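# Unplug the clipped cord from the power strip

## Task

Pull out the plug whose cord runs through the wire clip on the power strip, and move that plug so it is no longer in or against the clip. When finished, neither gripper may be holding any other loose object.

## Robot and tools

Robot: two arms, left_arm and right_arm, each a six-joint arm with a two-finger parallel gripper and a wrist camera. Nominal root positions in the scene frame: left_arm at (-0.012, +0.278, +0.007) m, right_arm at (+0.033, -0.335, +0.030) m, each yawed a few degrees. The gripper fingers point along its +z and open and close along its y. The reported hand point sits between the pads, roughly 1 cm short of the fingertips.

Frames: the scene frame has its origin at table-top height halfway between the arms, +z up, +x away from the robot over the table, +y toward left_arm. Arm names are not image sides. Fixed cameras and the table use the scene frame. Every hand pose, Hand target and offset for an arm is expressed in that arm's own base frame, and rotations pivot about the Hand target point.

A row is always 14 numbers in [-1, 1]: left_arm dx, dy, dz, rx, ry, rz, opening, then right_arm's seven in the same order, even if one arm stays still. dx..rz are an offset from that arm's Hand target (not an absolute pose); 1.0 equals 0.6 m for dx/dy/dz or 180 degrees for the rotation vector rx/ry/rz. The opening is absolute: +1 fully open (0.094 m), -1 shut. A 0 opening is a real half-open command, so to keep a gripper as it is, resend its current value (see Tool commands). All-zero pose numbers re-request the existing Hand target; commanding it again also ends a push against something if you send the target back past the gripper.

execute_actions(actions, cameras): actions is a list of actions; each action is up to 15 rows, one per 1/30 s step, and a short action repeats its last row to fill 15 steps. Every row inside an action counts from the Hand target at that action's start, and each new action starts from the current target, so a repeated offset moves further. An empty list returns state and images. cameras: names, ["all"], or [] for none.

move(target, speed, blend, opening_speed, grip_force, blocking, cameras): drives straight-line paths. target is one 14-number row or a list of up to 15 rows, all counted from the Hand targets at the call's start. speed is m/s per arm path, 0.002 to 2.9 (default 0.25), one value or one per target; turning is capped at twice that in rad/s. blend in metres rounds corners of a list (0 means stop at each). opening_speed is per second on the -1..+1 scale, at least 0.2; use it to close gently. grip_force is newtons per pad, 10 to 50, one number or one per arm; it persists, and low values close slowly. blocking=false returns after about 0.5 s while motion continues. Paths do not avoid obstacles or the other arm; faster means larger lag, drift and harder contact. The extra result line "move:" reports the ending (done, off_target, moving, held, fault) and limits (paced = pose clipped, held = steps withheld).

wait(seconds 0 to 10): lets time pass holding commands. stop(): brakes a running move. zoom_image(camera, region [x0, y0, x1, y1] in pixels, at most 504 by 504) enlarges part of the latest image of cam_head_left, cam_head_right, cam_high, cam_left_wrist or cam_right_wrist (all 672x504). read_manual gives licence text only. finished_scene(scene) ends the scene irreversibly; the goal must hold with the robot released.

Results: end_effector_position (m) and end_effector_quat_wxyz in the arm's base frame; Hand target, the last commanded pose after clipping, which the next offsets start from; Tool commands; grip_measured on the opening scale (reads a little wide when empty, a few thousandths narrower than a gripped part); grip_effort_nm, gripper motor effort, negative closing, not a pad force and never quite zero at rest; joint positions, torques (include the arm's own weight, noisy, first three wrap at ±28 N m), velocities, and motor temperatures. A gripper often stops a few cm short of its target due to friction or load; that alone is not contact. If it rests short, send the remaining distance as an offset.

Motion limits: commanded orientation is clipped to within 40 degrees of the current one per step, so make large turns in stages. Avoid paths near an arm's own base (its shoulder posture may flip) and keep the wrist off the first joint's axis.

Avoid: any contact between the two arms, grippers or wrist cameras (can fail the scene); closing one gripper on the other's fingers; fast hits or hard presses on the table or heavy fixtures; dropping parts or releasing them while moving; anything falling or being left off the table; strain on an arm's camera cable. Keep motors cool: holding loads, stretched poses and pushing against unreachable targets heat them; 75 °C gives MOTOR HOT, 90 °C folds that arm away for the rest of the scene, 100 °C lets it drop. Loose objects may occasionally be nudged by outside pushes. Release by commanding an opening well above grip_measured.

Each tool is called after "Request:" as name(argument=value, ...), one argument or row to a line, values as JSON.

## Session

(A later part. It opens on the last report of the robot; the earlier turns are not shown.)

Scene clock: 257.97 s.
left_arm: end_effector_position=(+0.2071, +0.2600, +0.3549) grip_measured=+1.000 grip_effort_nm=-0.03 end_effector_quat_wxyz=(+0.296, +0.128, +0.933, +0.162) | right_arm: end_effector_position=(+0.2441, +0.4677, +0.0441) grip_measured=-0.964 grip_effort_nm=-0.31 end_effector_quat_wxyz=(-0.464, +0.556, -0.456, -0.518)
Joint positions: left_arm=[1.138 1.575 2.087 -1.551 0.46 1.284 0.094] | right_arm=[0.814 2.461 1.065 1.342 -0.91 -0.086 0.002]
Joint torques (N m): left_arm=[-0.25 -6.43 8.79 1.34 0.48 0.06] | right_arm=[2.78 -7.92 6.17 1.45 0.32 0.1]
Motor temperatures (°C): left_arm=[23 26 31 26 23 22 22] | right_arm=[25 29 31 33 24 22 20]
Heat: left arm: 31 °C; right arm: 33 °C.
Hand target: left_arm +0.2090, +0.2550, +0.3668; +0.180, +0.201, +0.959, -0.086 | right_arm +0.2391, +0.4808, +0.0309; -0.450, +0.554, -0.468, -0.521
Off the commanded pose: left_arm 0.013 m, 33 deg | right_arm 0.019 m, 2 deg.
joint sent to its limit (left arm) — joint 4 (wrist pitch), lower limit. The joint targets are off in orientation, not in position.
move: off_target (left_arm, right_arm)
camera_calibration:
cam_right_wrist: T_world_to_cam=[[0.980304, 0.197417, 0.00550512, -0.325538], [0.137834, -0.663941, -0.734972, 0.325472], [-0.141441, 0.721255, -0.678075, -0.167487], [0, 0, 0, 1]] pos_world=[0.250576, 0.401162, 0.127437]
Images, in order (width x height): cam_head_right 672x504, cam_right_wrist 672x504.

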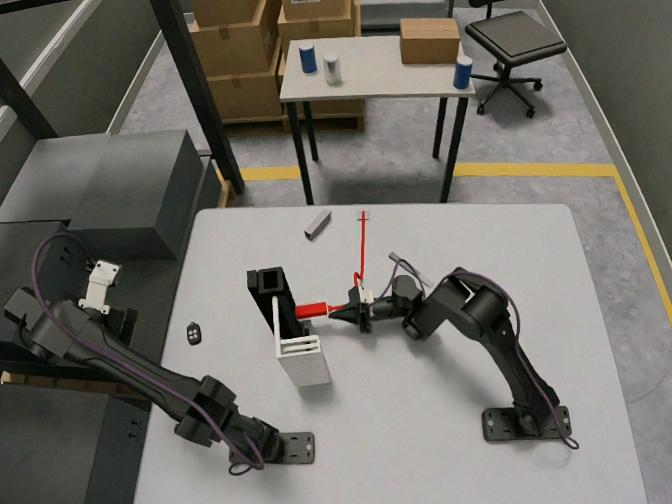

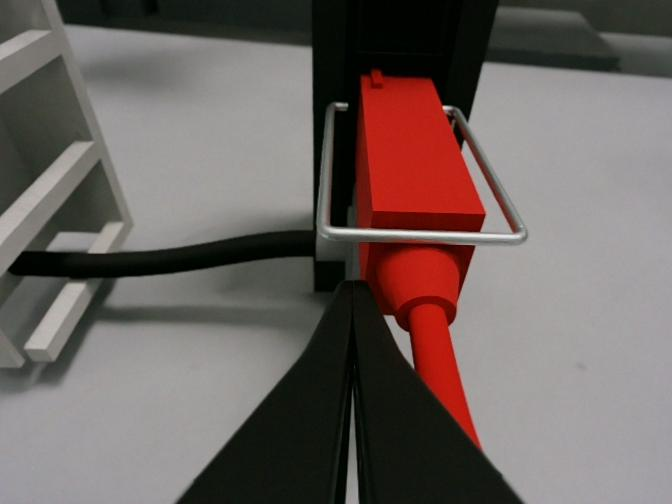

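Request:
move(
  target=[0,0,0,0,0,0,1,-0.003,-0.045,0,0,0,0,-0.97],
  cameras=["cam_right_wrist"],
  speed=0.06,
)

Request:
zoom_image(
  camera="cam_right_wrist",
  region=[250, 100, 450, 400],
)

Scene clock: 271.00 s.
left_arm: end_effector_position=(+0.2071, +0.2600, +0.3549) grip_measured=+1.000 grip_effort_nm=-0.03 end_effector_quat_wxyz=(+0.296, +0.128, +0.933, +0.162) | right_arm: end_effector_position=(+0.2381, +0.4583, +0.0381) grip_measured=-0.964 grip_effort_nm=-0.31 end_effector_quat_wxyz=(-0.461, +0.556, -0.459, -0.518)
Joint positions: left_arm=[1.138 1.575 2.087 -1.551 0.46 1.284 0.094] | right_arm=[0.809 2.461 1.018 1.38 -0.915 -0.086 0.002]
Joint torques (N m): left_arm=[-0.25 -6.45 8.79 1.34 0.48 0.05] | right_arm=[-0.65 -9.91 2.41 1.67 -0.12 0.06]
Heat: left arm: 31 °C; right arm: 32 °C.
Hand target: left_arm +0.2090, +0.2550, +0.3668; +0.180, +0.201, +0.959, -0.086 | right_arm +0.2374, +0.4538, +0.0309; -0.450, +0.554, -0.468, -0.521
Off the commanded pose: left_arm 0.013 m, 33 deg | right_arm 0.009 m, 2 deg.
joint sent to its limit (left arm) — joint 4 (wrist pitch), lower limit. The joint targets are off in orientation, not in position.
move: off_target (left_arm)
camera_calibration:
cam_right_wrist: T_world_to_cam=[[0.980331, 0.197353, -0.00189087, -0.317461], [0.133161, -0.668476, -0.731716, 0.318734], [-0.14567, 0.717072, -0.681607, -0.16267], [0, 0, 0, 1]] pos_world=[0.245078, 0.392364, 0.121745]
Images, in order (width x height): cam_right_wrist 672x504.

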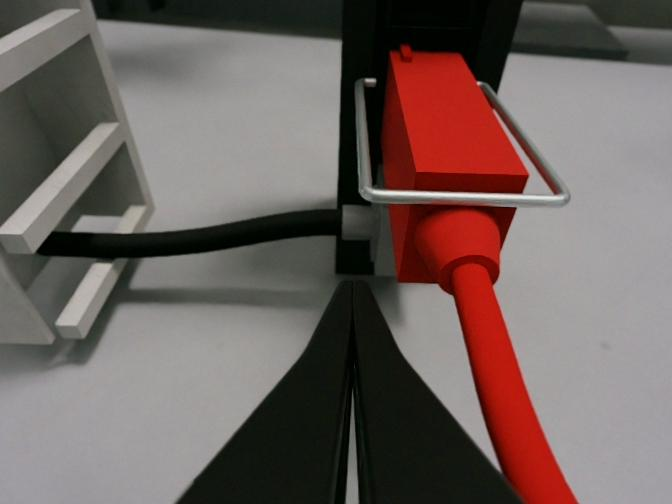

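Scaled by 1.680 from the camera's 672x504 image, which has a finer 960x720 frame.

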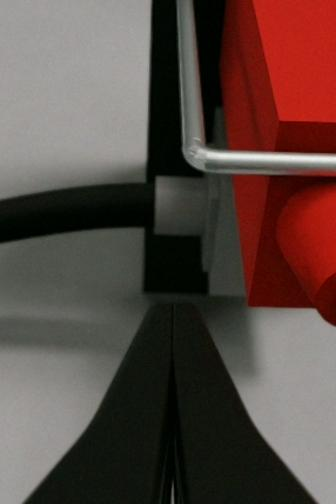

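Request:
move(
  target=[
    [0,0,0,0,0,0,1,0.0072,0.0083,0,0,0,0,-0.97],
    [0,0,0,0,0,0,1,0.0035,0.0303,0,0,0,0,-0.97],
  ],
  cameras=["cam_right_wrist"],
  speed=0.05,
)

Request:
zoom_image(
  camera="cam_right_wrist",
  region=[250, 100, 450, 400],
)

Scene clock: 282.40 s.
left_arm: end_effector_position=(+0.2071, +0.2600, +0.3549) grip_measured=+1.000 grip_effort_nm=-0.02 end_effector_quat_wxyz=(+0.296, +0.128, +0.933, +0.162) | right_arm: end_effector_position=(+0.2428, +0.4652, +0.0431) grip_measured=-0.964 grip_effort_nm=-0.31 end_effector_quat_wxyz=(-0.465, +0.555, -0.456, -0.518)
Joint positions: left_arm=[1.138 1.575 2.087 -1.551 0.46 1.284 0.094] | right_arm=[0.813 2.461 1.051 1.358 -0.908 -0.086 0.002]
Joint torques (N m): left_arm=[-0.24 -6.43 8.8 1.34 0.48 0.06] | right_arm=[1.48 -8.64 5.15 1.47 0.14 0.12]
Heat: left arm: 32 °C; right arm: 32 °C.
Hand target: left_arm +0.2090, +0.2550, +0.3668; +0.180, +0.201, +0.959, -0.086 | right_arm +0.2396, +0.4720, +0.0309; -0.450, +0.554, -0.468, -0.521
Off the commanded pose: left_arm 0.013 m, 33 deg | right_arm 0.014 m, 2 deg.
joint sent to its limit (left arm) — joint 4 (wrist pitch), lower limit. The joint targets are off in orientation, not in position.
move: off_target (left_arm, right_arm)
camera_calibration:
cam_right_wrist: T_world_to_cam=[[0.980832, 0.194741, 0.00665062, -0.322678], [0.136702, -0.663387, -0.735684, 0.323375], [-0.138856, 0.722491, -0.677293, -0.167893], [0, 0, 0, 1]] pos_world=[0.248974, 0.398663, 0.126335]
Images, in order (width x height): cam_right_wrist 672x504.

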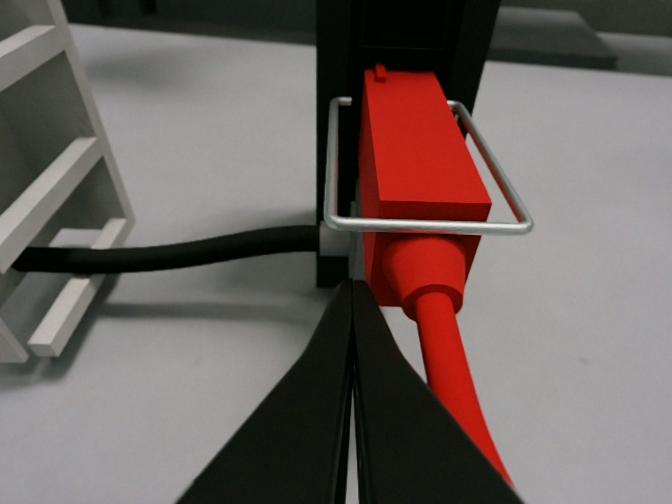

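Scaled by 1.680 from the camera's 672x504 image, which has a finer 960x720 frame.

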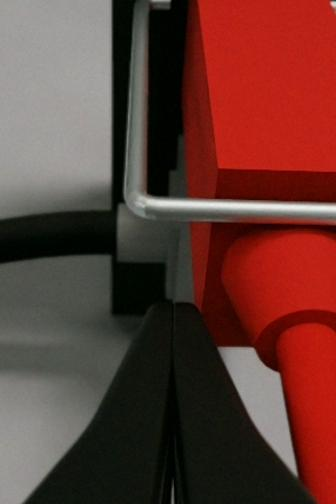

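Request:
move(
  target=[
    [0,0,0,0,0,0,1,-0.0095,-0.008,0,0,0,0,-0.97],
    [0,0,0,0,0,0,1,-0.0105,0.01,0,0,0,0,-0.97],
  ],
  cameras=["cam_right_wrist"],
  speed=0.05,
)

Request:
zoom_image(
  camera="cam_right_wrist",
  region=[250, 100, 450, 400],
)

Scene clock: 292.53 s.
left_arm: end_effector_position=(+0.2071, +0.2600, +0.3549) grip_measured=+1.000 grip_effort_nm=-0.03 end_effector_quat_wxyz=(+0.296, +0.128, +0.933, +0.162) | right_arm: end_effector_position=(+0.2417, +0.4690, +0.0429) grip_measured=-0.964 grip_effort_nm=-0.31 end_effector_quat_wxyz=(-0.469, +0.552, -0.460, -0.513)
Joint positions: left_arm=[1.138 1.575 2.087 -1.551 0.46 1.284 0.094] | right_arm=[0.827 2.461 1.05 1.359 -0.879 -0.085 0.002]
Joint torques (N m): left_arm=[-0.25 -6.43 8.8 1.34 0.49 0.05] | right_arm=[2.36 -8.69 5.23 1.49 0.03 0.1]
Heat: left arm: 32 °C; right arm: 32 °C.
Hand target: left_arm +0.2090, +0.2550, +0.3668; +0.180, +0.201, +0.959, -0.086 | right_arm +0.2332, +0.4780, +0.0309; -0.450, +0.554, -0.468, -0.521
Off the commanded pose: left_arm 0.013 m, 33 deg | right_arm 0.017 m, 3 deg.
joint sent to its limit (left arm) — joint 4 (wrist pitch), lower limit. The joint targets are off in orientation, not in position.
move: off_target (left_arm, right_arm)
camera_calibration:
cam_right_wrist: T_world_to_cam=[[0.983883, 0.178669, 0.00713081, -0.315578], [0.1263, -0.666166, -0.735031, 0.329596], [-0.126577, 0.724085, -0.677996, -0.1746], [0, 0, 0, 1]] pos_world=[0.246763, 0.402375, 0.126135]
Images, in order (width x height): cam_right_wrist 672x504.

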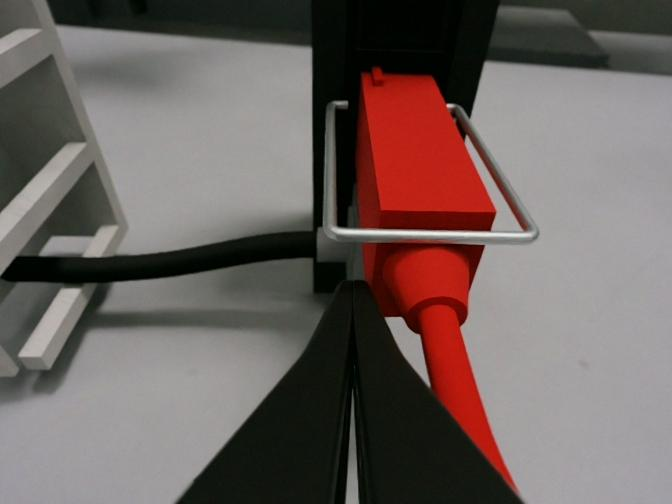

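Scaled by 1.680 from the camera's 672x504 image, which has a finer 960x720 frame.

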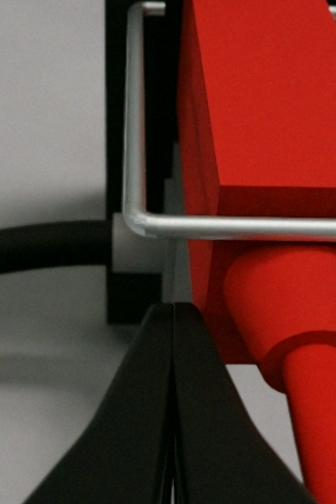

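Request:
move(
  target=[0,0,0,0,0,0,1,-0.025,-0.0467,0,0,0,0,-0.97],
  cameras=["cam_right_wrist"],
  speed=0.06,
)

Scene clock: 307.27 s.
left_arm: end_effector_position=(+0.2071, +0.2600, +0.3549) grip_measured=+1.000 grip_effort_nm=-0.03 end_effector_quat_wxyz=(+0.296, +0.128, +0.933, +0.162) | right_arm: end_effector_position=(+0.2215, +0.4499, +0.0251) grip_measured=-0.964 grip_effort_nm=-0.31 end_effector_quat_wxyz=(-0.450, +0.552, -0.475, -0.516)
Joint positions: left_arm=[1.138 1.575 2.087 -1.551 0.46 1.284 0.094] | right_arm=[0.83 2.461 0.94 1.424 -0.882 -0.082 0.002]
Joint torques (N m): left_arm=[-0.24 -6.45 8.8 1.34 0.49 0.06] | right_arm=[0.23 -11.02 2.41 1.87 -0.17 0.1]
Heat: left arm: 32 °C; right arm: 32 °C.
Hand target: left_arm +0.2090, +0.2550, +0.3668; +0.180, +0.201, +0.959, -0.086 | right_arm +0.2183, +0.4499, +0.0309; -0.450, +0.554, -0.468, -0.521
Off the commanded pose: left_arm 0.013 m, 33 deg | right_arm 0.007 m, 1 deg.
joint sent to its limit (left arm) — joint 4 (wrist pitch), lower limit. The joint targets are off in orientation, not in position.
move: off_target (left_arm)
camera_calibration:
cam_right_wrist: T_world_to_cam=[[0.982237, 0.184786, -0.0326267, -0.293559], [0.106036, -0.690049, -0.715953, 0.321066], [-0.154812, 0.699776, -0.697386, -0.157745], [0, 0, 0, 1]] pos_world=[0.22988, 0.386183, 0.110281]
Images, in order (width x height): cam_right_wrist 672x504.

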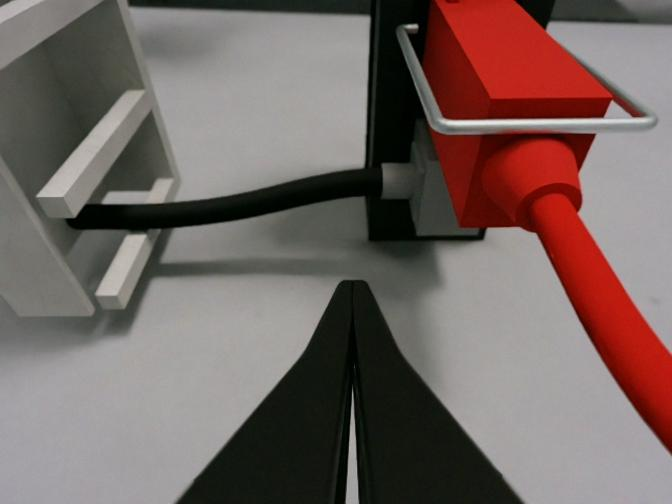

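Request:
move(
  target=[
    [0,0,0,0,0,0,1,-0.003,0.0085,0.0152,0,0,0,-0.97],
    [0,0,0,0,0,0,1,0.0195,0.06,0.0152,0,0,0,-0.97],
  ],
  cameras=["cam_right_wrist"],
  speed=0.05,
)

Request:
zoom_image(
  camera="cam_right_wrist",
  region=[250, 100, 450, 400],
)

Scene clock: 315.67 s.
left_arm: end_effector_position=(+0.2071, +0.2600, +0.3549) grip_measured=+1.000 grip_effort_nm=-0.03 end_effector_quat_wxyz=(+0.296, +0.128, +0.933, +0.162) | right_arm: end_effector_position=(+0.2328, +0.4723, +0.0326) grip_measured=-0.964 grip_effort_nm=-0.31 end_effector_quat_wxyz=(-0.449, +0.551, -0.479, -0.516)
Joint positions: left_arm=[1.138 1.575 2.087 -1.551 0.46 1.284 0.094] | right_arm=[0.849 2.461 1.039 1.322 -0.858 -0.076 0.002]
Joint torques (N m): left_arm=[-0.25 -6.42 8.79 1.34 0.49 0.06] | right_arm=[2 -10.44 6.93 1.58 -0.03 0.07]
Heat: left arm: 32 °C; right arm: 32 °C.
Hand target: left_arm +0.2090, +0.2550, +0.3668; +0.180, +0.201, +0.959, -0.086 | right_arm +0.2299, +0.4860, +0.0399; -0.450, +0.554, -0.468, -0.521
Off the commanded pose: left_arm 0.013 m, 33 deg | right_arm 0.016 m, 1 deg.
joint sent to its limit (left arm) — joint 4 (wrist pitch), lower limit. The joint targets are off in orientation, not in position.
move: off_target (left_arm, right_arm)
camera_calibration:
cam_right_wrist: T_world_to_cam=[[0.983049, 0.179224, -0.0386385, -0.305912], [0.0984265, -0.693697, -0.71351, 0.344082], [-0.154681, 0.697612, -0.699579, -0.165383], [0, 0, 0, 1]] pos_world=[0.241278, 0.408888, 0.117988]
Images, in order (width x height): cam_right_wrist 672x504.

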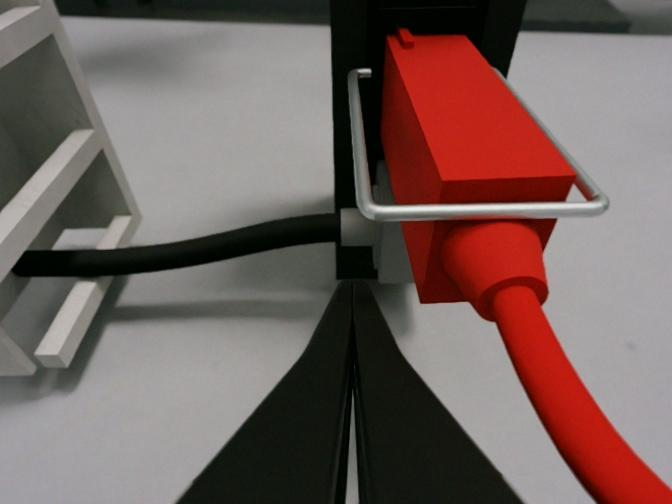

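Scaled by 1.680 from the camera's 672x504 image, which has a finer 960x720 frame.

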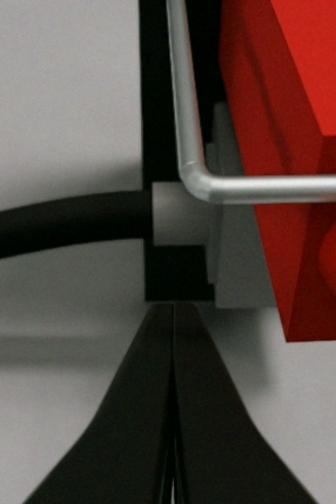

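Request:
move(
  target=[0,0,0,0,0,0,1,0.009,0.0233,0.007,0,0,0,-0.97],
  cameras=["cam_right_wrist","cam_head_right","cam_head_left"],
  speed=0.05,
)

Request:
zoom_image(
  camera="cam_right_wrist",
  region=[250, 100, 450, 400],
)

Request:
zoom_image(
  camera="cam_head_right",
  region=[270, 240, 430, 360],
)

Scene clock: 325.93 s.
left_arm: end_effector_position=(+0.2071, +0.2600, +0.3549) grip_measured=+1.000 grip_effort_nm=-0.03 end_effector_quat_wxyz=(+0.296, +0.128, +0.933, +0.162) | right_arm: end_effector_position=(+0.2443, +0.4813, +0.0371) grip_measured=-0.964 grip_effort_nm=-0.31 end_effector_quat_wxyz=(-0.454, +0.546, -0.485, -0.510)
Joint positions: left_arm=[1.138 1.575 2.087 -1.551 0.46 1.284 0.094] | right_arm=[0.848 2.461 1.089 1.27 -0.837 -0.076 0.002]
Joint torques (N m): left_arm=[-0.27 -6.46 8.79 1.34 0.49 0.06] | right_arm=[3.14 -10.03 8.21 1.58 -0.13 0.1]
Heat: left arm: 32 °C; right arm: 33 °C.
Hand target: left_arm +0.2090, +0.2550, +0.3668; +0.180, +0.201, +0.959, -0.086 | right_arm +0.2354, +0.5000, +0.0442; -0.450, +0.554, -0.468, -0.521
Off the commanded pose: left_arm 0.013 m, 33 deg | right_arm 0.022 m, 3 deg.
joint sent to its limit (left arm) — joint 4 (wrist pitch), lower limit. The joint targets are off in orientation, not in position.
move: off_target (left_arm, right_arm)
camera_calibration:
cam_right_wrist: T_world_to_cam=[[0.986653, 0.158226, -0.0384714, -0.309429], [0.084098, -0.697453, -0.711679, 0.357714], [-0.139438, 0.698945, -0.701451, -0.171053], [0, 0, 0, 1]] pos_world=[0.251365, 0.418005, 0.122689]
Images, in order (width x height): cam_head_left 672x504, cam_head_right 672x504, cam_right_wrist 672x504.

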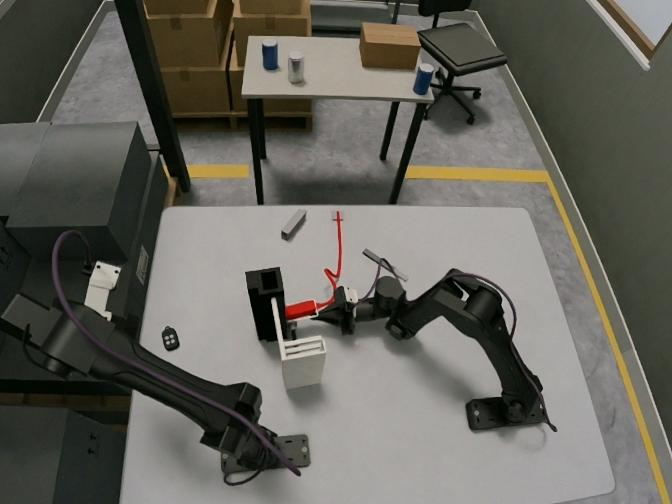

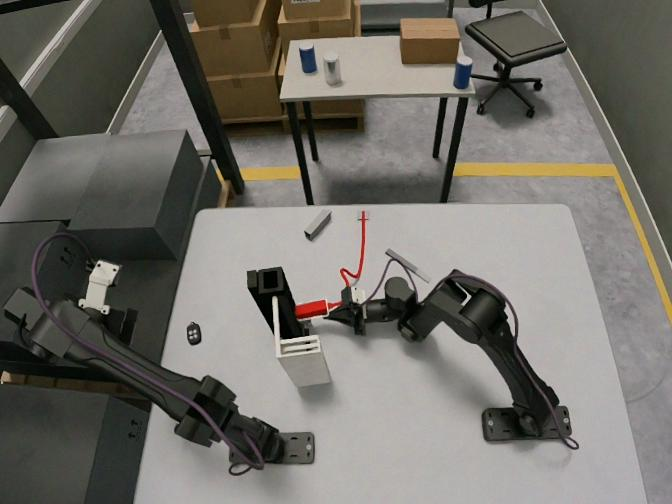

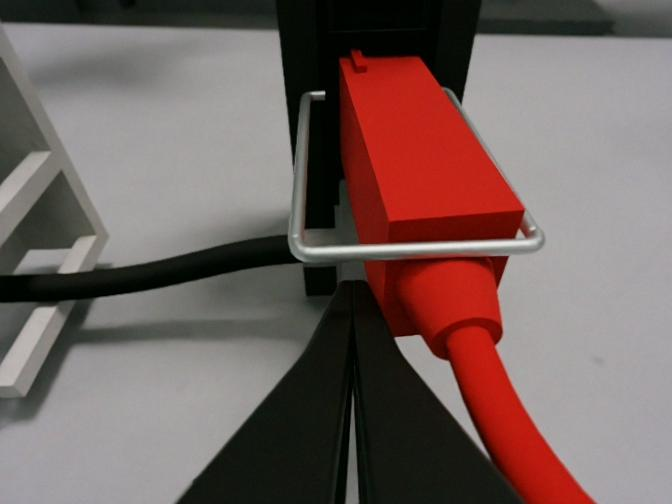

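Scaled by 1.680 from the camera's 672x504 image, which has a finer 960x720 frame.

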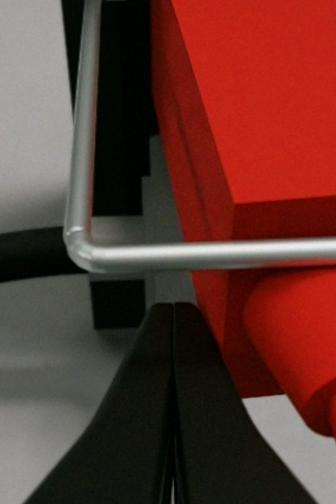

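Scaled by 3.150 from the camera's 672x504 image, which has a finer 960x720 frame.

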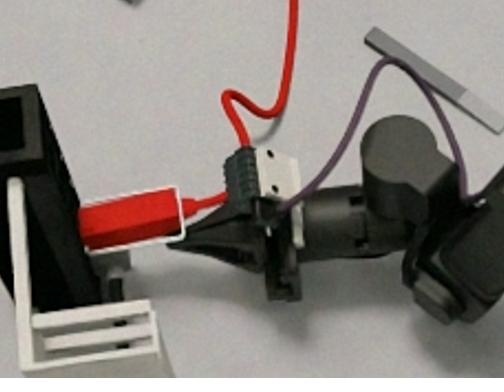

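Request:
move(
  target=[0,0,0,0,0,0,1,-0.003,-0.015,0.08,0,0,0,-0.97],
  cameras=["cam_right_wrist","cam_head_right","cam_high"],
  speed=0.05,
)

Request:
zoom_image(
  camera="cam_head_right",
  region=[270, 240, 430, 360],
)

Request:
zoom_image(
  camera="cam_high",
  region=[260, 120, 420, 240],
)

Scene clock: 342.90 s.
left_arm: end_effector_position=(+0.2071, +0.2600, +0.3549) grip_measured=+1.000 grip_effort_nm=-0.03 end_effector_quat_wxyz=(+0.296, +0.128, +0.933, +0.162) | right_arm: end_effector_position=(+0.2400, +0.4762, +0.0421) grip_measured=-0.964 grip_effort_nm=-0.32 end_effector_quat_wxyz=(-0.410, +0.543, -0.524, -0.512)
Joint positions: left_arm=[1.138 1.575 2.087 -1.551 0.46 1.284 0.094] | right_arm=[0.847 2.366 1.055 1.1 -0.84 -0.065 0.002]
Joint torques (N m): left_arm=[-0.25 -6.45 8.8 1.34 0.49 0.05] | right_arm=[2.37 -15.73 5.86 2.26 -0.25 -0.04]
Heat: left arm: 32 °C; right arm: 34 °C.
Hand target: left_arm +0.2090, +0.2550, +0.3668; +0.180, +0.201, +0.959, -0.086 | right_arm +0.2335, +0.4910, +0.0922; -0.450, +0.554, -0.468, -0.521
Off the commanded pose: left_arm 0.013 m, 33 deg | right_arm 0.053 m, 8 deg.
joint sent to its limit (left arm) — joint 4 (wrist pitch), lower limit. The joint targets are off in orientation, not in position.
move: off_target (left_arm, right_arm)
camera_calibration:
cam_right_wrist: T_world_to_cam=[[0.97923, 0.152095, -0.134075, -0.295561], [0.0273952, -0.754458, -0.655776, 0.396509], [-0.200894, 0.638482, -0.742955, -0.119249], [0, 0, 0, 1]] pos_world=[0.254603, 0.420241, 0.131797]
Images, in order (width x height): cam_head_right 672x504, cam_high 672x504, cam_right_wrist 672x504.

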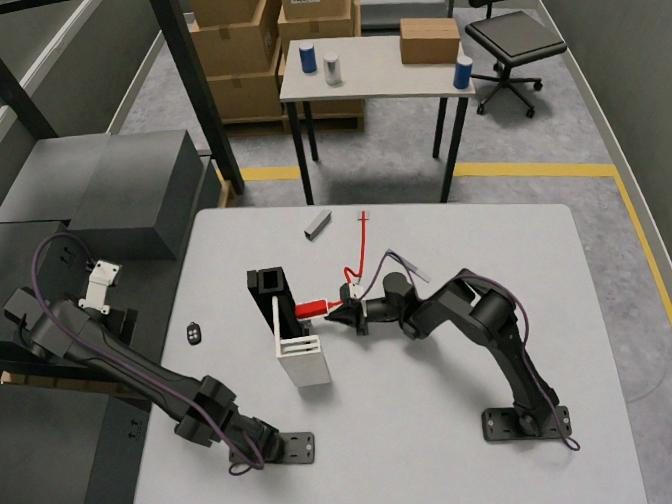

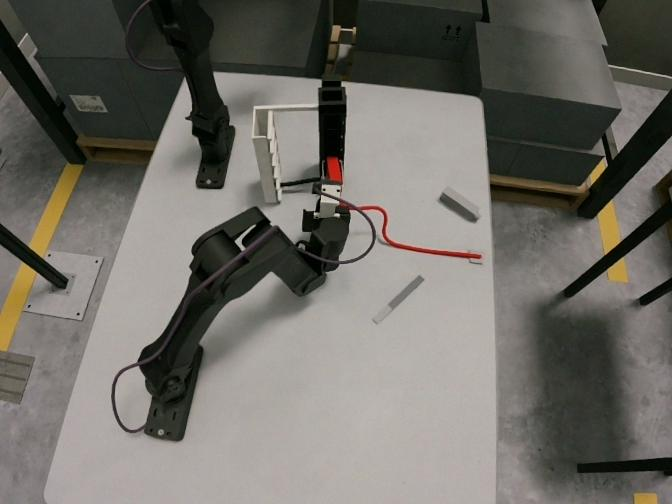

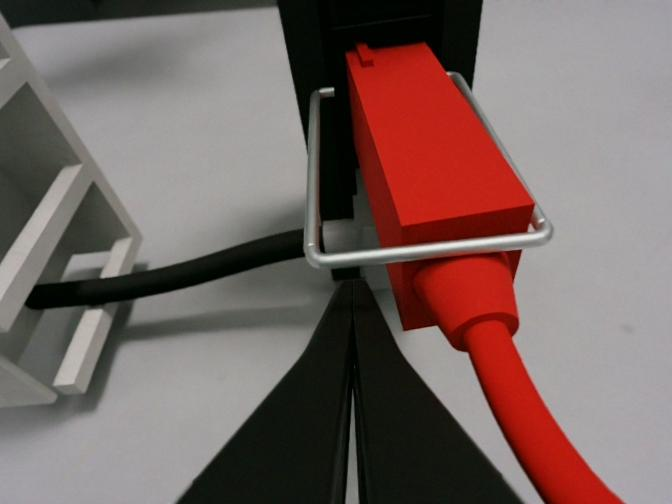

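Scaled by 3.150 from the camera's 672x504 image, which has a finer 960x720 frame.

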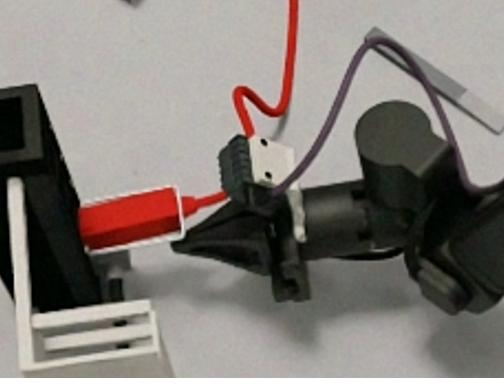

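Scaled by 3.150 from the camera's 672x504 image, which has a finer 960x720 frame.

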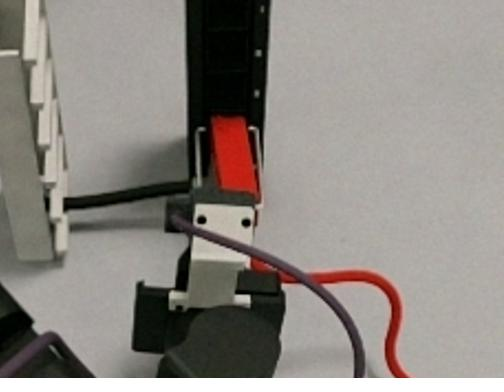

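Request:
move(
  target=[0,0,0,0,0,0,1,0,0,0.04,0,0,0,-0.97],
  cameras=["cam_right_wrist","cam_head_right","cam_high"],
  speed=0.05,
)

Request:
zoom_image(
  camera="cam_head_right",
  region=[270, 240, 430, 360],
)

Request:
zoom_image(
  camera="cam_right_wrist",
  region=[250, 100, 450, 400],
)

Scene clock: 361.47 s.
left_arm: end_effector_position=(+0.2071, +0.2600, +0.3549) grip_measured=+1.000 grip_effort_nm=-0.03 end_effector_quat_wxyz=(+0.296, +0.128, +0.933, +0.162) | right_arm: end_effector_position=(+0.2345, +0.4794, +0.0727) grip_measured=-0.964 grip_effort_nm=-0.31 end_effector_quat_wxyz=(-0.411, +0.546, -0.516, -0.516)
Joint positions: left_arm=[1.138 1.575 2.087 -1.551 0.46 1.284 0.094] | right_arm=[0.859 2.274 1.046 1.033 -0.844 -0.063 0.002]
Joint torques (N m): left_arm=[-0.24 -6.43 8.79 1.34 0.49 0.06] | right_arm=[1.2 -14.37 6.86 2.13 -0.19 -0.1]
Heat: left arm: 32 °C; right arm: 37 °C.
Hand target: left_arm +0.2090, +0.2550, +0.3668; +0.180, +0.201, +0.959, -0.086 | right_arm +0.2335, +0.4910, +0.1161; -0.450, +0.554, -0.468, -0.521
Off the commanded pose: left_arm 0.013 m, 33 deg | right_arm 0.045 m, 7 deg.
joint sent to its limit (left arm) — joint 4 (wrist pitch), lower limit. The joint targets are off in orientation, not in position.
move: off_target (left_arm, right_arm)
camera_calibration:
cam_right_wrist: T_world_to_cam=[[0.977933, 0.167882, -0.12435, -0.294427], [0.0434233, -0.745543, -0.665041, 0.411787], [-0.204357, 0.644966, -0.736381, -0.102472], [0, 0, 0, 1]] pos_world=[0.249107, 0.422525, 0.161784]
Images, in order (width x height): cam_head_right 672x504, cam_high 672x504, cam_right_wrist 672x504.

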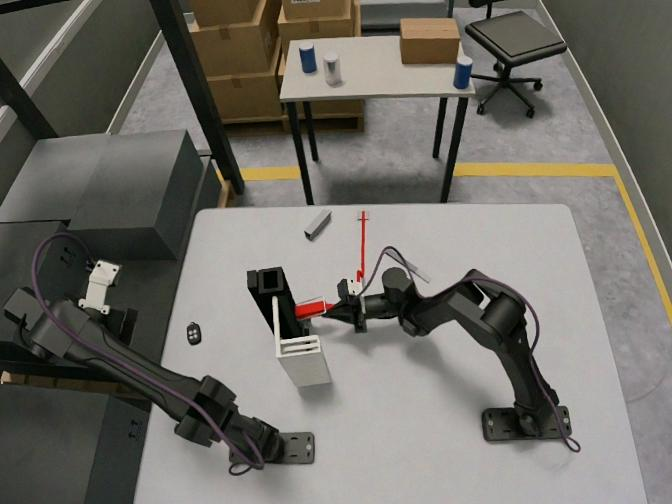

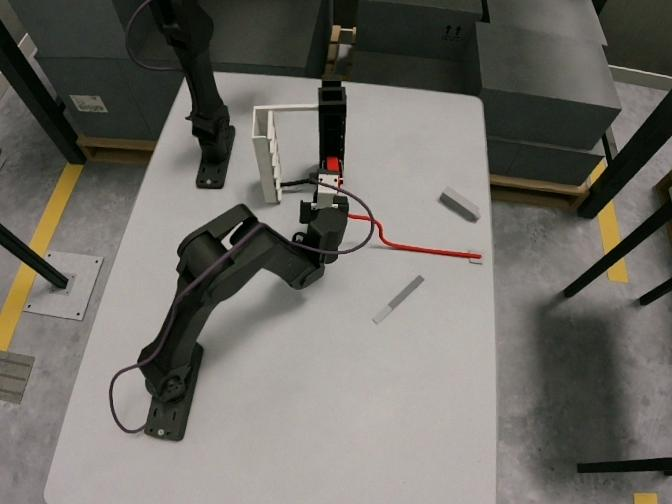

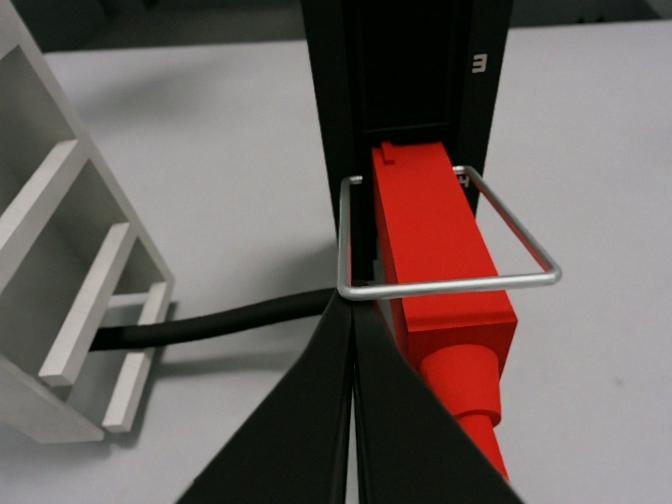

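Scaled by 3.150 from the camera's 672x504 image, which has a finer 960x720 frame.

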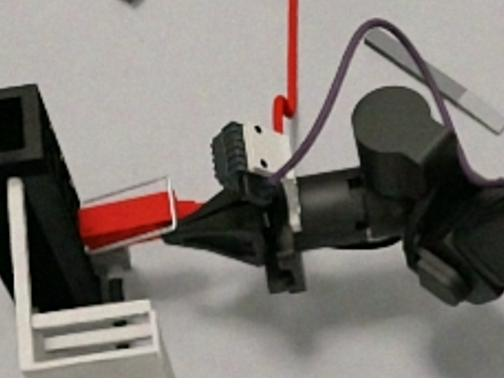

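Scaled by 1.680 from the camera's 672x504 image, which has a finer 960x720 frame.

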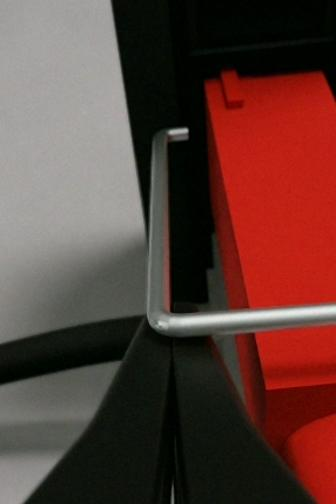

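Request:
move(
  target=[0,0,0,0,0,0,1,-0.008,0.035,0.045,0,0,0,-0.97],
  cameras=["cam_right_wrist","cam_head_right","cam_high"],
  speed=0.05,
)

Request:
zoom_image(
  camera="cam_head_right",
  region=[270, 240, 430, 360],
)

Request:
zoom_image(
  camera="cam_right_wrist",
  region=[250, 100, 450, 400],
)

Scene clock: 370.73 s.
left_arm: end_effector_position=(+0.2071, +0.2600, +0.3549) grip_measured=+1.000 grip_effort_nm=-0.02 end_effector_quat_wxyz=(+0.296, +0.128, +0.933, +0.162) | right_arm: end_effector_position=(+0.2388, +0.4883, +0.0776) grip_measured=-0.964 grip_effort_nm=-0.31 end_effector_quat_wxyz=(-0.395, +0.539, -0.545, -0.507)
Joint positions: left_arm=[1.138 1.575 2.087 -1.551 0.46 1.284 0.094] | right_arm=[0.874 2.237 1.086 0.898 -0.799 -0.055 0.002]
Joint torques (N m): left_arm=[-0.27 -6.45 8.79 1.34 0.48 0.06] | right_arm=[3.51 -15.53 8.8 2.42 -0.28 -0.07]
Motor temperatures (°C): left_arm=[23 26 32 27 23 22 22] | right_arm=[25 38 34 38 24 22 20]
Heat: left arm: 32 °C; right arm: 38 °C.
Hand target: left_arm +0.2090, +0.2550, +0.3668; +0.180, +0.201, +0.959, -0.086 | right_arm +0.2288, +0.5119, +0.1431; -0.450, +0.554, -0.468, -0.521
Off the commanded pose: left_arm 0.013 m, 33 deg | right_arm 0.070 m, 11 deg.
joint sent to its limit (left arm) — joint 4 (wrist pitch), lower limit. The joint targets are off in orientation, not in position.
move: off_target (left_arm, right_arm)
camera_calibration:
cam_right_wrist: T_world_to_cam=[[0.976823, 0.131067, -0.169231, -0.277808], [-0.00380419, -0.779857, -0.625946, 0.44648], [-0.214016, 0.612082, -0.761283, -0.0834373], [0, 0, 0, 1]] pos_world=[0.25521, 0.435672, 0.168939]
Images, in order (width x height): cam_head_right 672x504, cam_high 672x504, cam_right_wrist 672x504.

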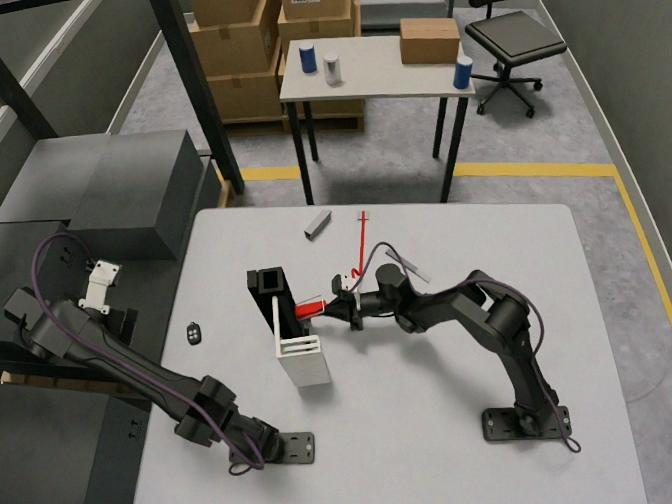

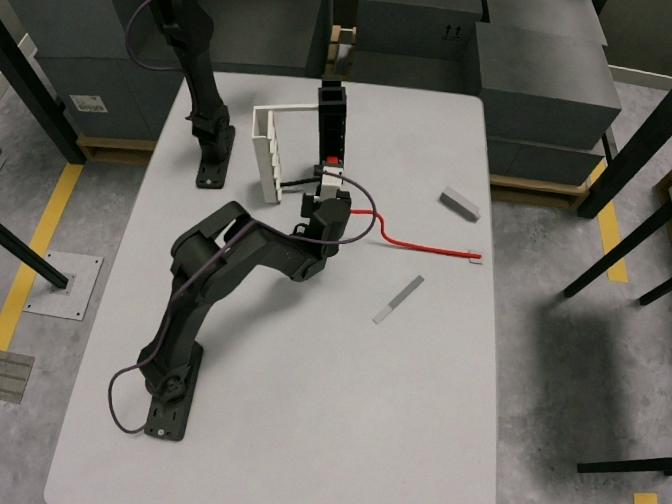

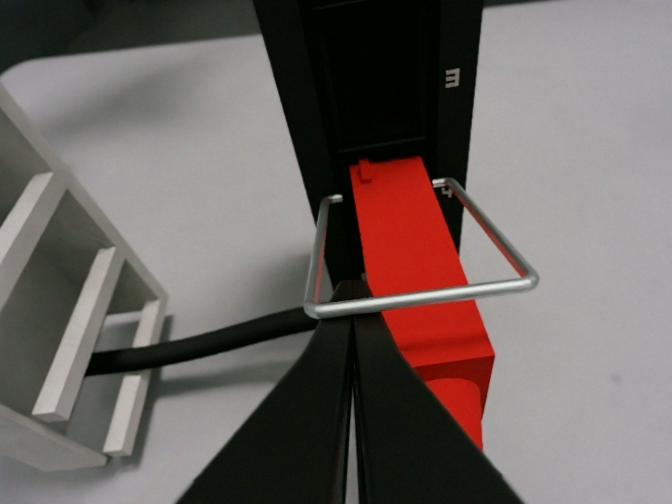

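Scaled by 3.150 from the camera's 672x504 image, which has a finer 960x720 frame.

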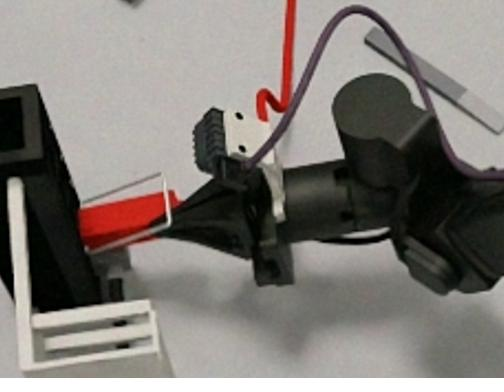

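Scaled by 1.680 from the camera's 672x504 image, which has a finer 960x720 frame.

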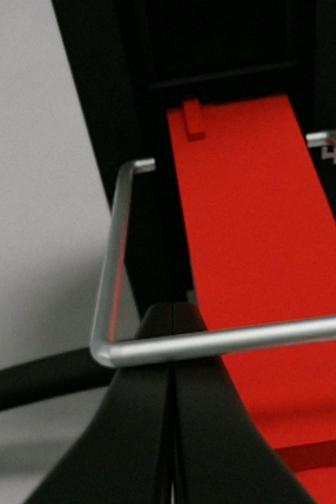

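Request:
move(
  target=[0,0,0,0,0,0,1,-0.005,0.0,0.06,0.05,0,0,-0.97],
  cameras=["cam_right_wrist","cam_head_right","cam_high"],
  speed=0.05,
)

Request:
zoom_image(
  camera="cam_head_right",
  region=[270, 240, 430, 360],
)

Request:
zoom_image(
  camera="cam_right_wrist",
  region=[250, 100, 450, 400],
)

Scene clock: 381.57 s.
left_arm: end_effector_position=(+0.2071, +0.2600, +0.3549) grip_measured=+1.000 grip_effort_nm=-0.03 end_effector_quat_wxyz=(+0.296, +0.128, +0.933, +0.162) | right_arm: end_effector_position=(+0.2409, +0.4943, +0.1087) grip_measured=-0.964 grip_effort_nm=-0.31 end_effector_quat_wxyz=(-0.419, +0.502, -0.530, -0.540)
Joint positions: left_arm=[1.138 1.575 2.087 -1.551 0.46 1.284 0.094] | right_arm=[0.881 2.236 1.086 1.057 -0.787 0.086 0.002]
Joint torques (N m): left_arm=[-0.24 -6.42 8.79 1.34 0.48 0.05] | right_arm=[3.52 -14.34 7.83 3.24 -0.25 -0.24]
Heat: left arm: 32 °C; right arm: 41 °C.
Hand target: left_arm +0.2090, +0.2550, +0.3668; +0.180, +0.201, +0.959, -0.086 | right_arm +0.2257, +0.5119, +0.1792; -0.492, +0.517, -0.426, -0.556
Off the commanded pose: left_arm 0.013 m, 33 deg | right_arm 0.074 m, 15 deg.
joint sent to its limit (left arm) — joint 4 (wrist pitch), lower limit. The joint targets are off in orientation, not in position.
move: off_target (left_arm, right_arm)
camera_calibration:
cam_right_wrist: T_world_to_cam=[[0.973283, 0.129252, -0.189775, -0.271435], [-0.0432981, -0.708369, -0.704513, 0.453376], [-0.225491, 0.693907, -0.683847, -0.109078], [0, 0, 0, 1]] pos_world=[0.259217, 0.431931, 0.193305]
Images, in order (width x height): cam_head_right 672x504, cam_high 672x504, cam_right_wrist 672x504.

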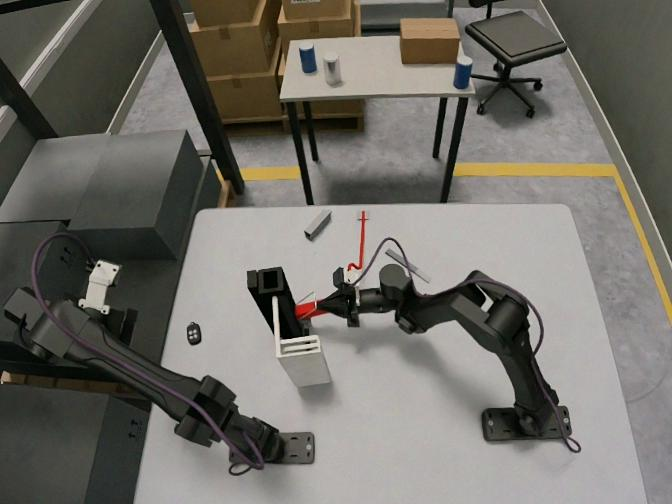

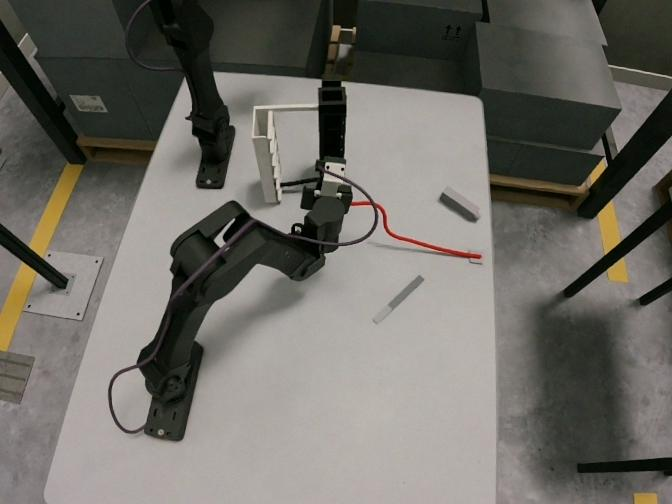

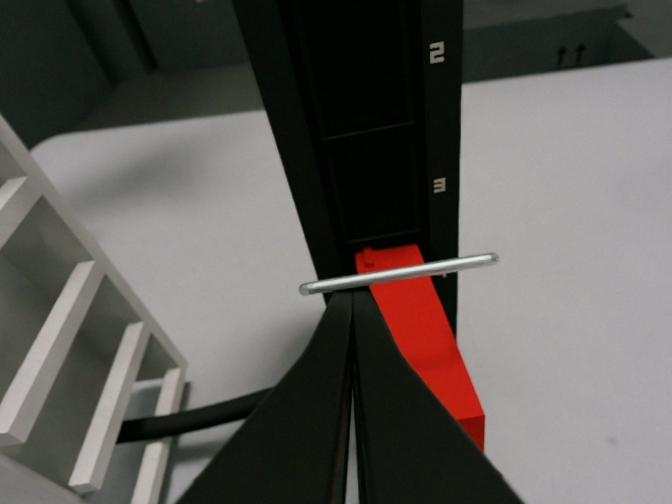

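Scaled by 3.150 from the camera's 672x504 image, which has a finer 960x720 frame.

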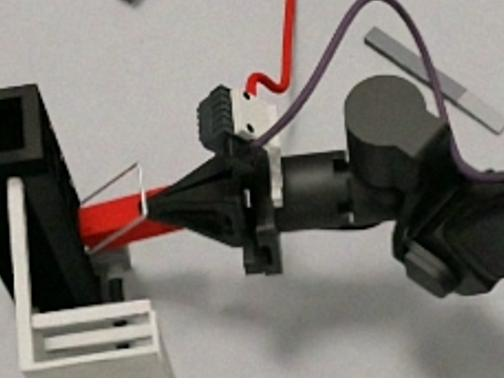

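Scaled by 1.680 from the camera's 672x504 image, which has a finer 960x720 frame.

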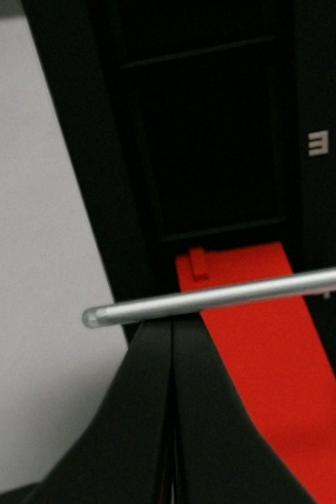

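Request:
move(
  target=[0,0,0,0,0,0,1,-0.01,0.05,0.04,0.02,0,0,-0.97],
  cameras=["cam_right_wrist","cam_head_right"],
  speed=0.06,
)

Request:
zoom_image(
  camera="cam_head_right",
  region=[270, 240, 430, 360],
)

Request:
zoom_image(
  camera="cam_right_wrist",
  region=[250, 100, 450, 400],
)

Scene clock: 387.07 s.
left_arm: end_effector_position=(+0.2071, +0.2600, +0.3549) grip_measured=+1.000 grip_effort_nm=-0.03 end_effector_quat_wxyz=(+0.296, +0.128, +0.933, +0.162) | right_arm: end_effector_position=(+0.2528, +0.5059, +0.1264) grip_measured=-0.964 grip_effort_nm=-0.31 end_effector_quat_wxyz=(+0.447, -0.476, +0.535, +0.536)
Joint positions: left_arm=[1.138 1.575 2.087 -1.551 0.46 1.284 0.094] | right_arm=[0.897 2.236 1.126 1.076 -0.706 0.128 0.002]
Joint torques (N m): left_arm=[-0.24 -6.45 8.79 1.33 0.49 0.06] | right_arm=[6.79 -12.48 11.85 3.28 -0.56 -0.23]
Motor temperatures (°C): left_arm=[23 26 32 27 23 22 22] | right_arm=[25 38 34 44 24 22 20]
Heat: left arm: 32 °C; right arm: 44 °C.
Hand target: left_arm +0.2090, +0.2550, +0.3668; +0.180, +0.201, +0.959, -0.086 | right_arm +0.2198, +0.5419, +0.2032; +0.508, -0.501, +0.408, +0.569
Off the commanded pose: left_arm 0.013 m, 33 deg | right_arm 0.091 m, 17 deg.
joint sent to its limit (left arm) — joint 4 (wrist pitch), lower limit. The joint targets are off in orientation, not in position.
move: off_target (left_arm, right_arm)
camera_calibration:
cam_right_wrist: T_world_to_cam=[[0.979946, 0.0713384, -0.186054, -0.253981], [-0.0898904, -0.675041, -0.732283, 0.472959], [-0.177834, 0.734323, -0.655092, -0.138458], [0, 0, 0, 1]] pos_world=[0.26678, 0.439058, 0.208383]
Images, in order (width x height): cam_head_right 672x504, cam_right_wrist 672x504.

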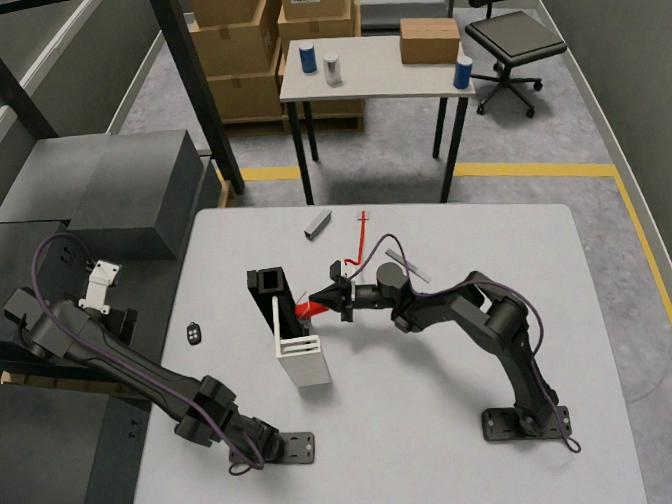

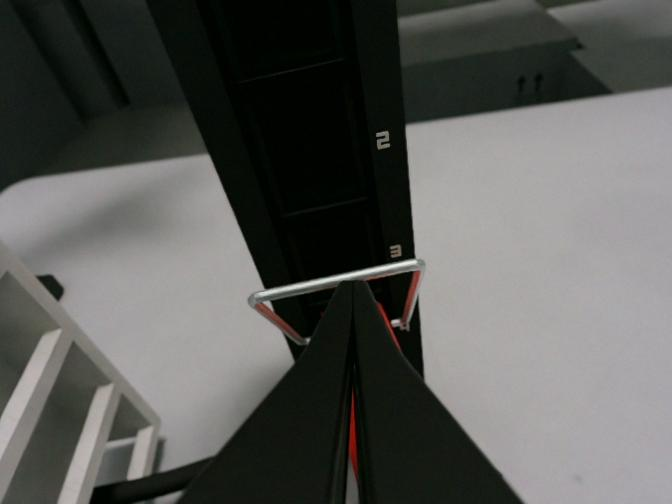

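Scaled by 3.150 from the camera's 672x504 image, which has a finer 960x720 frame.

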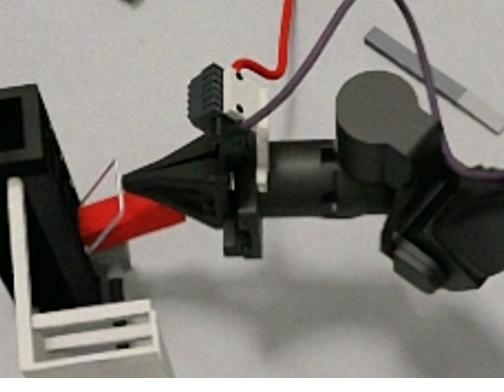

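Scaled by 1.680 from the camera's 672x504 image, which has a finer 960x720 frame.

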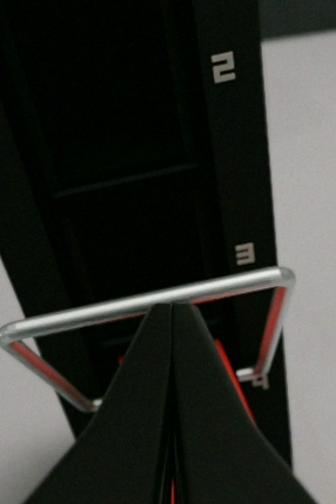

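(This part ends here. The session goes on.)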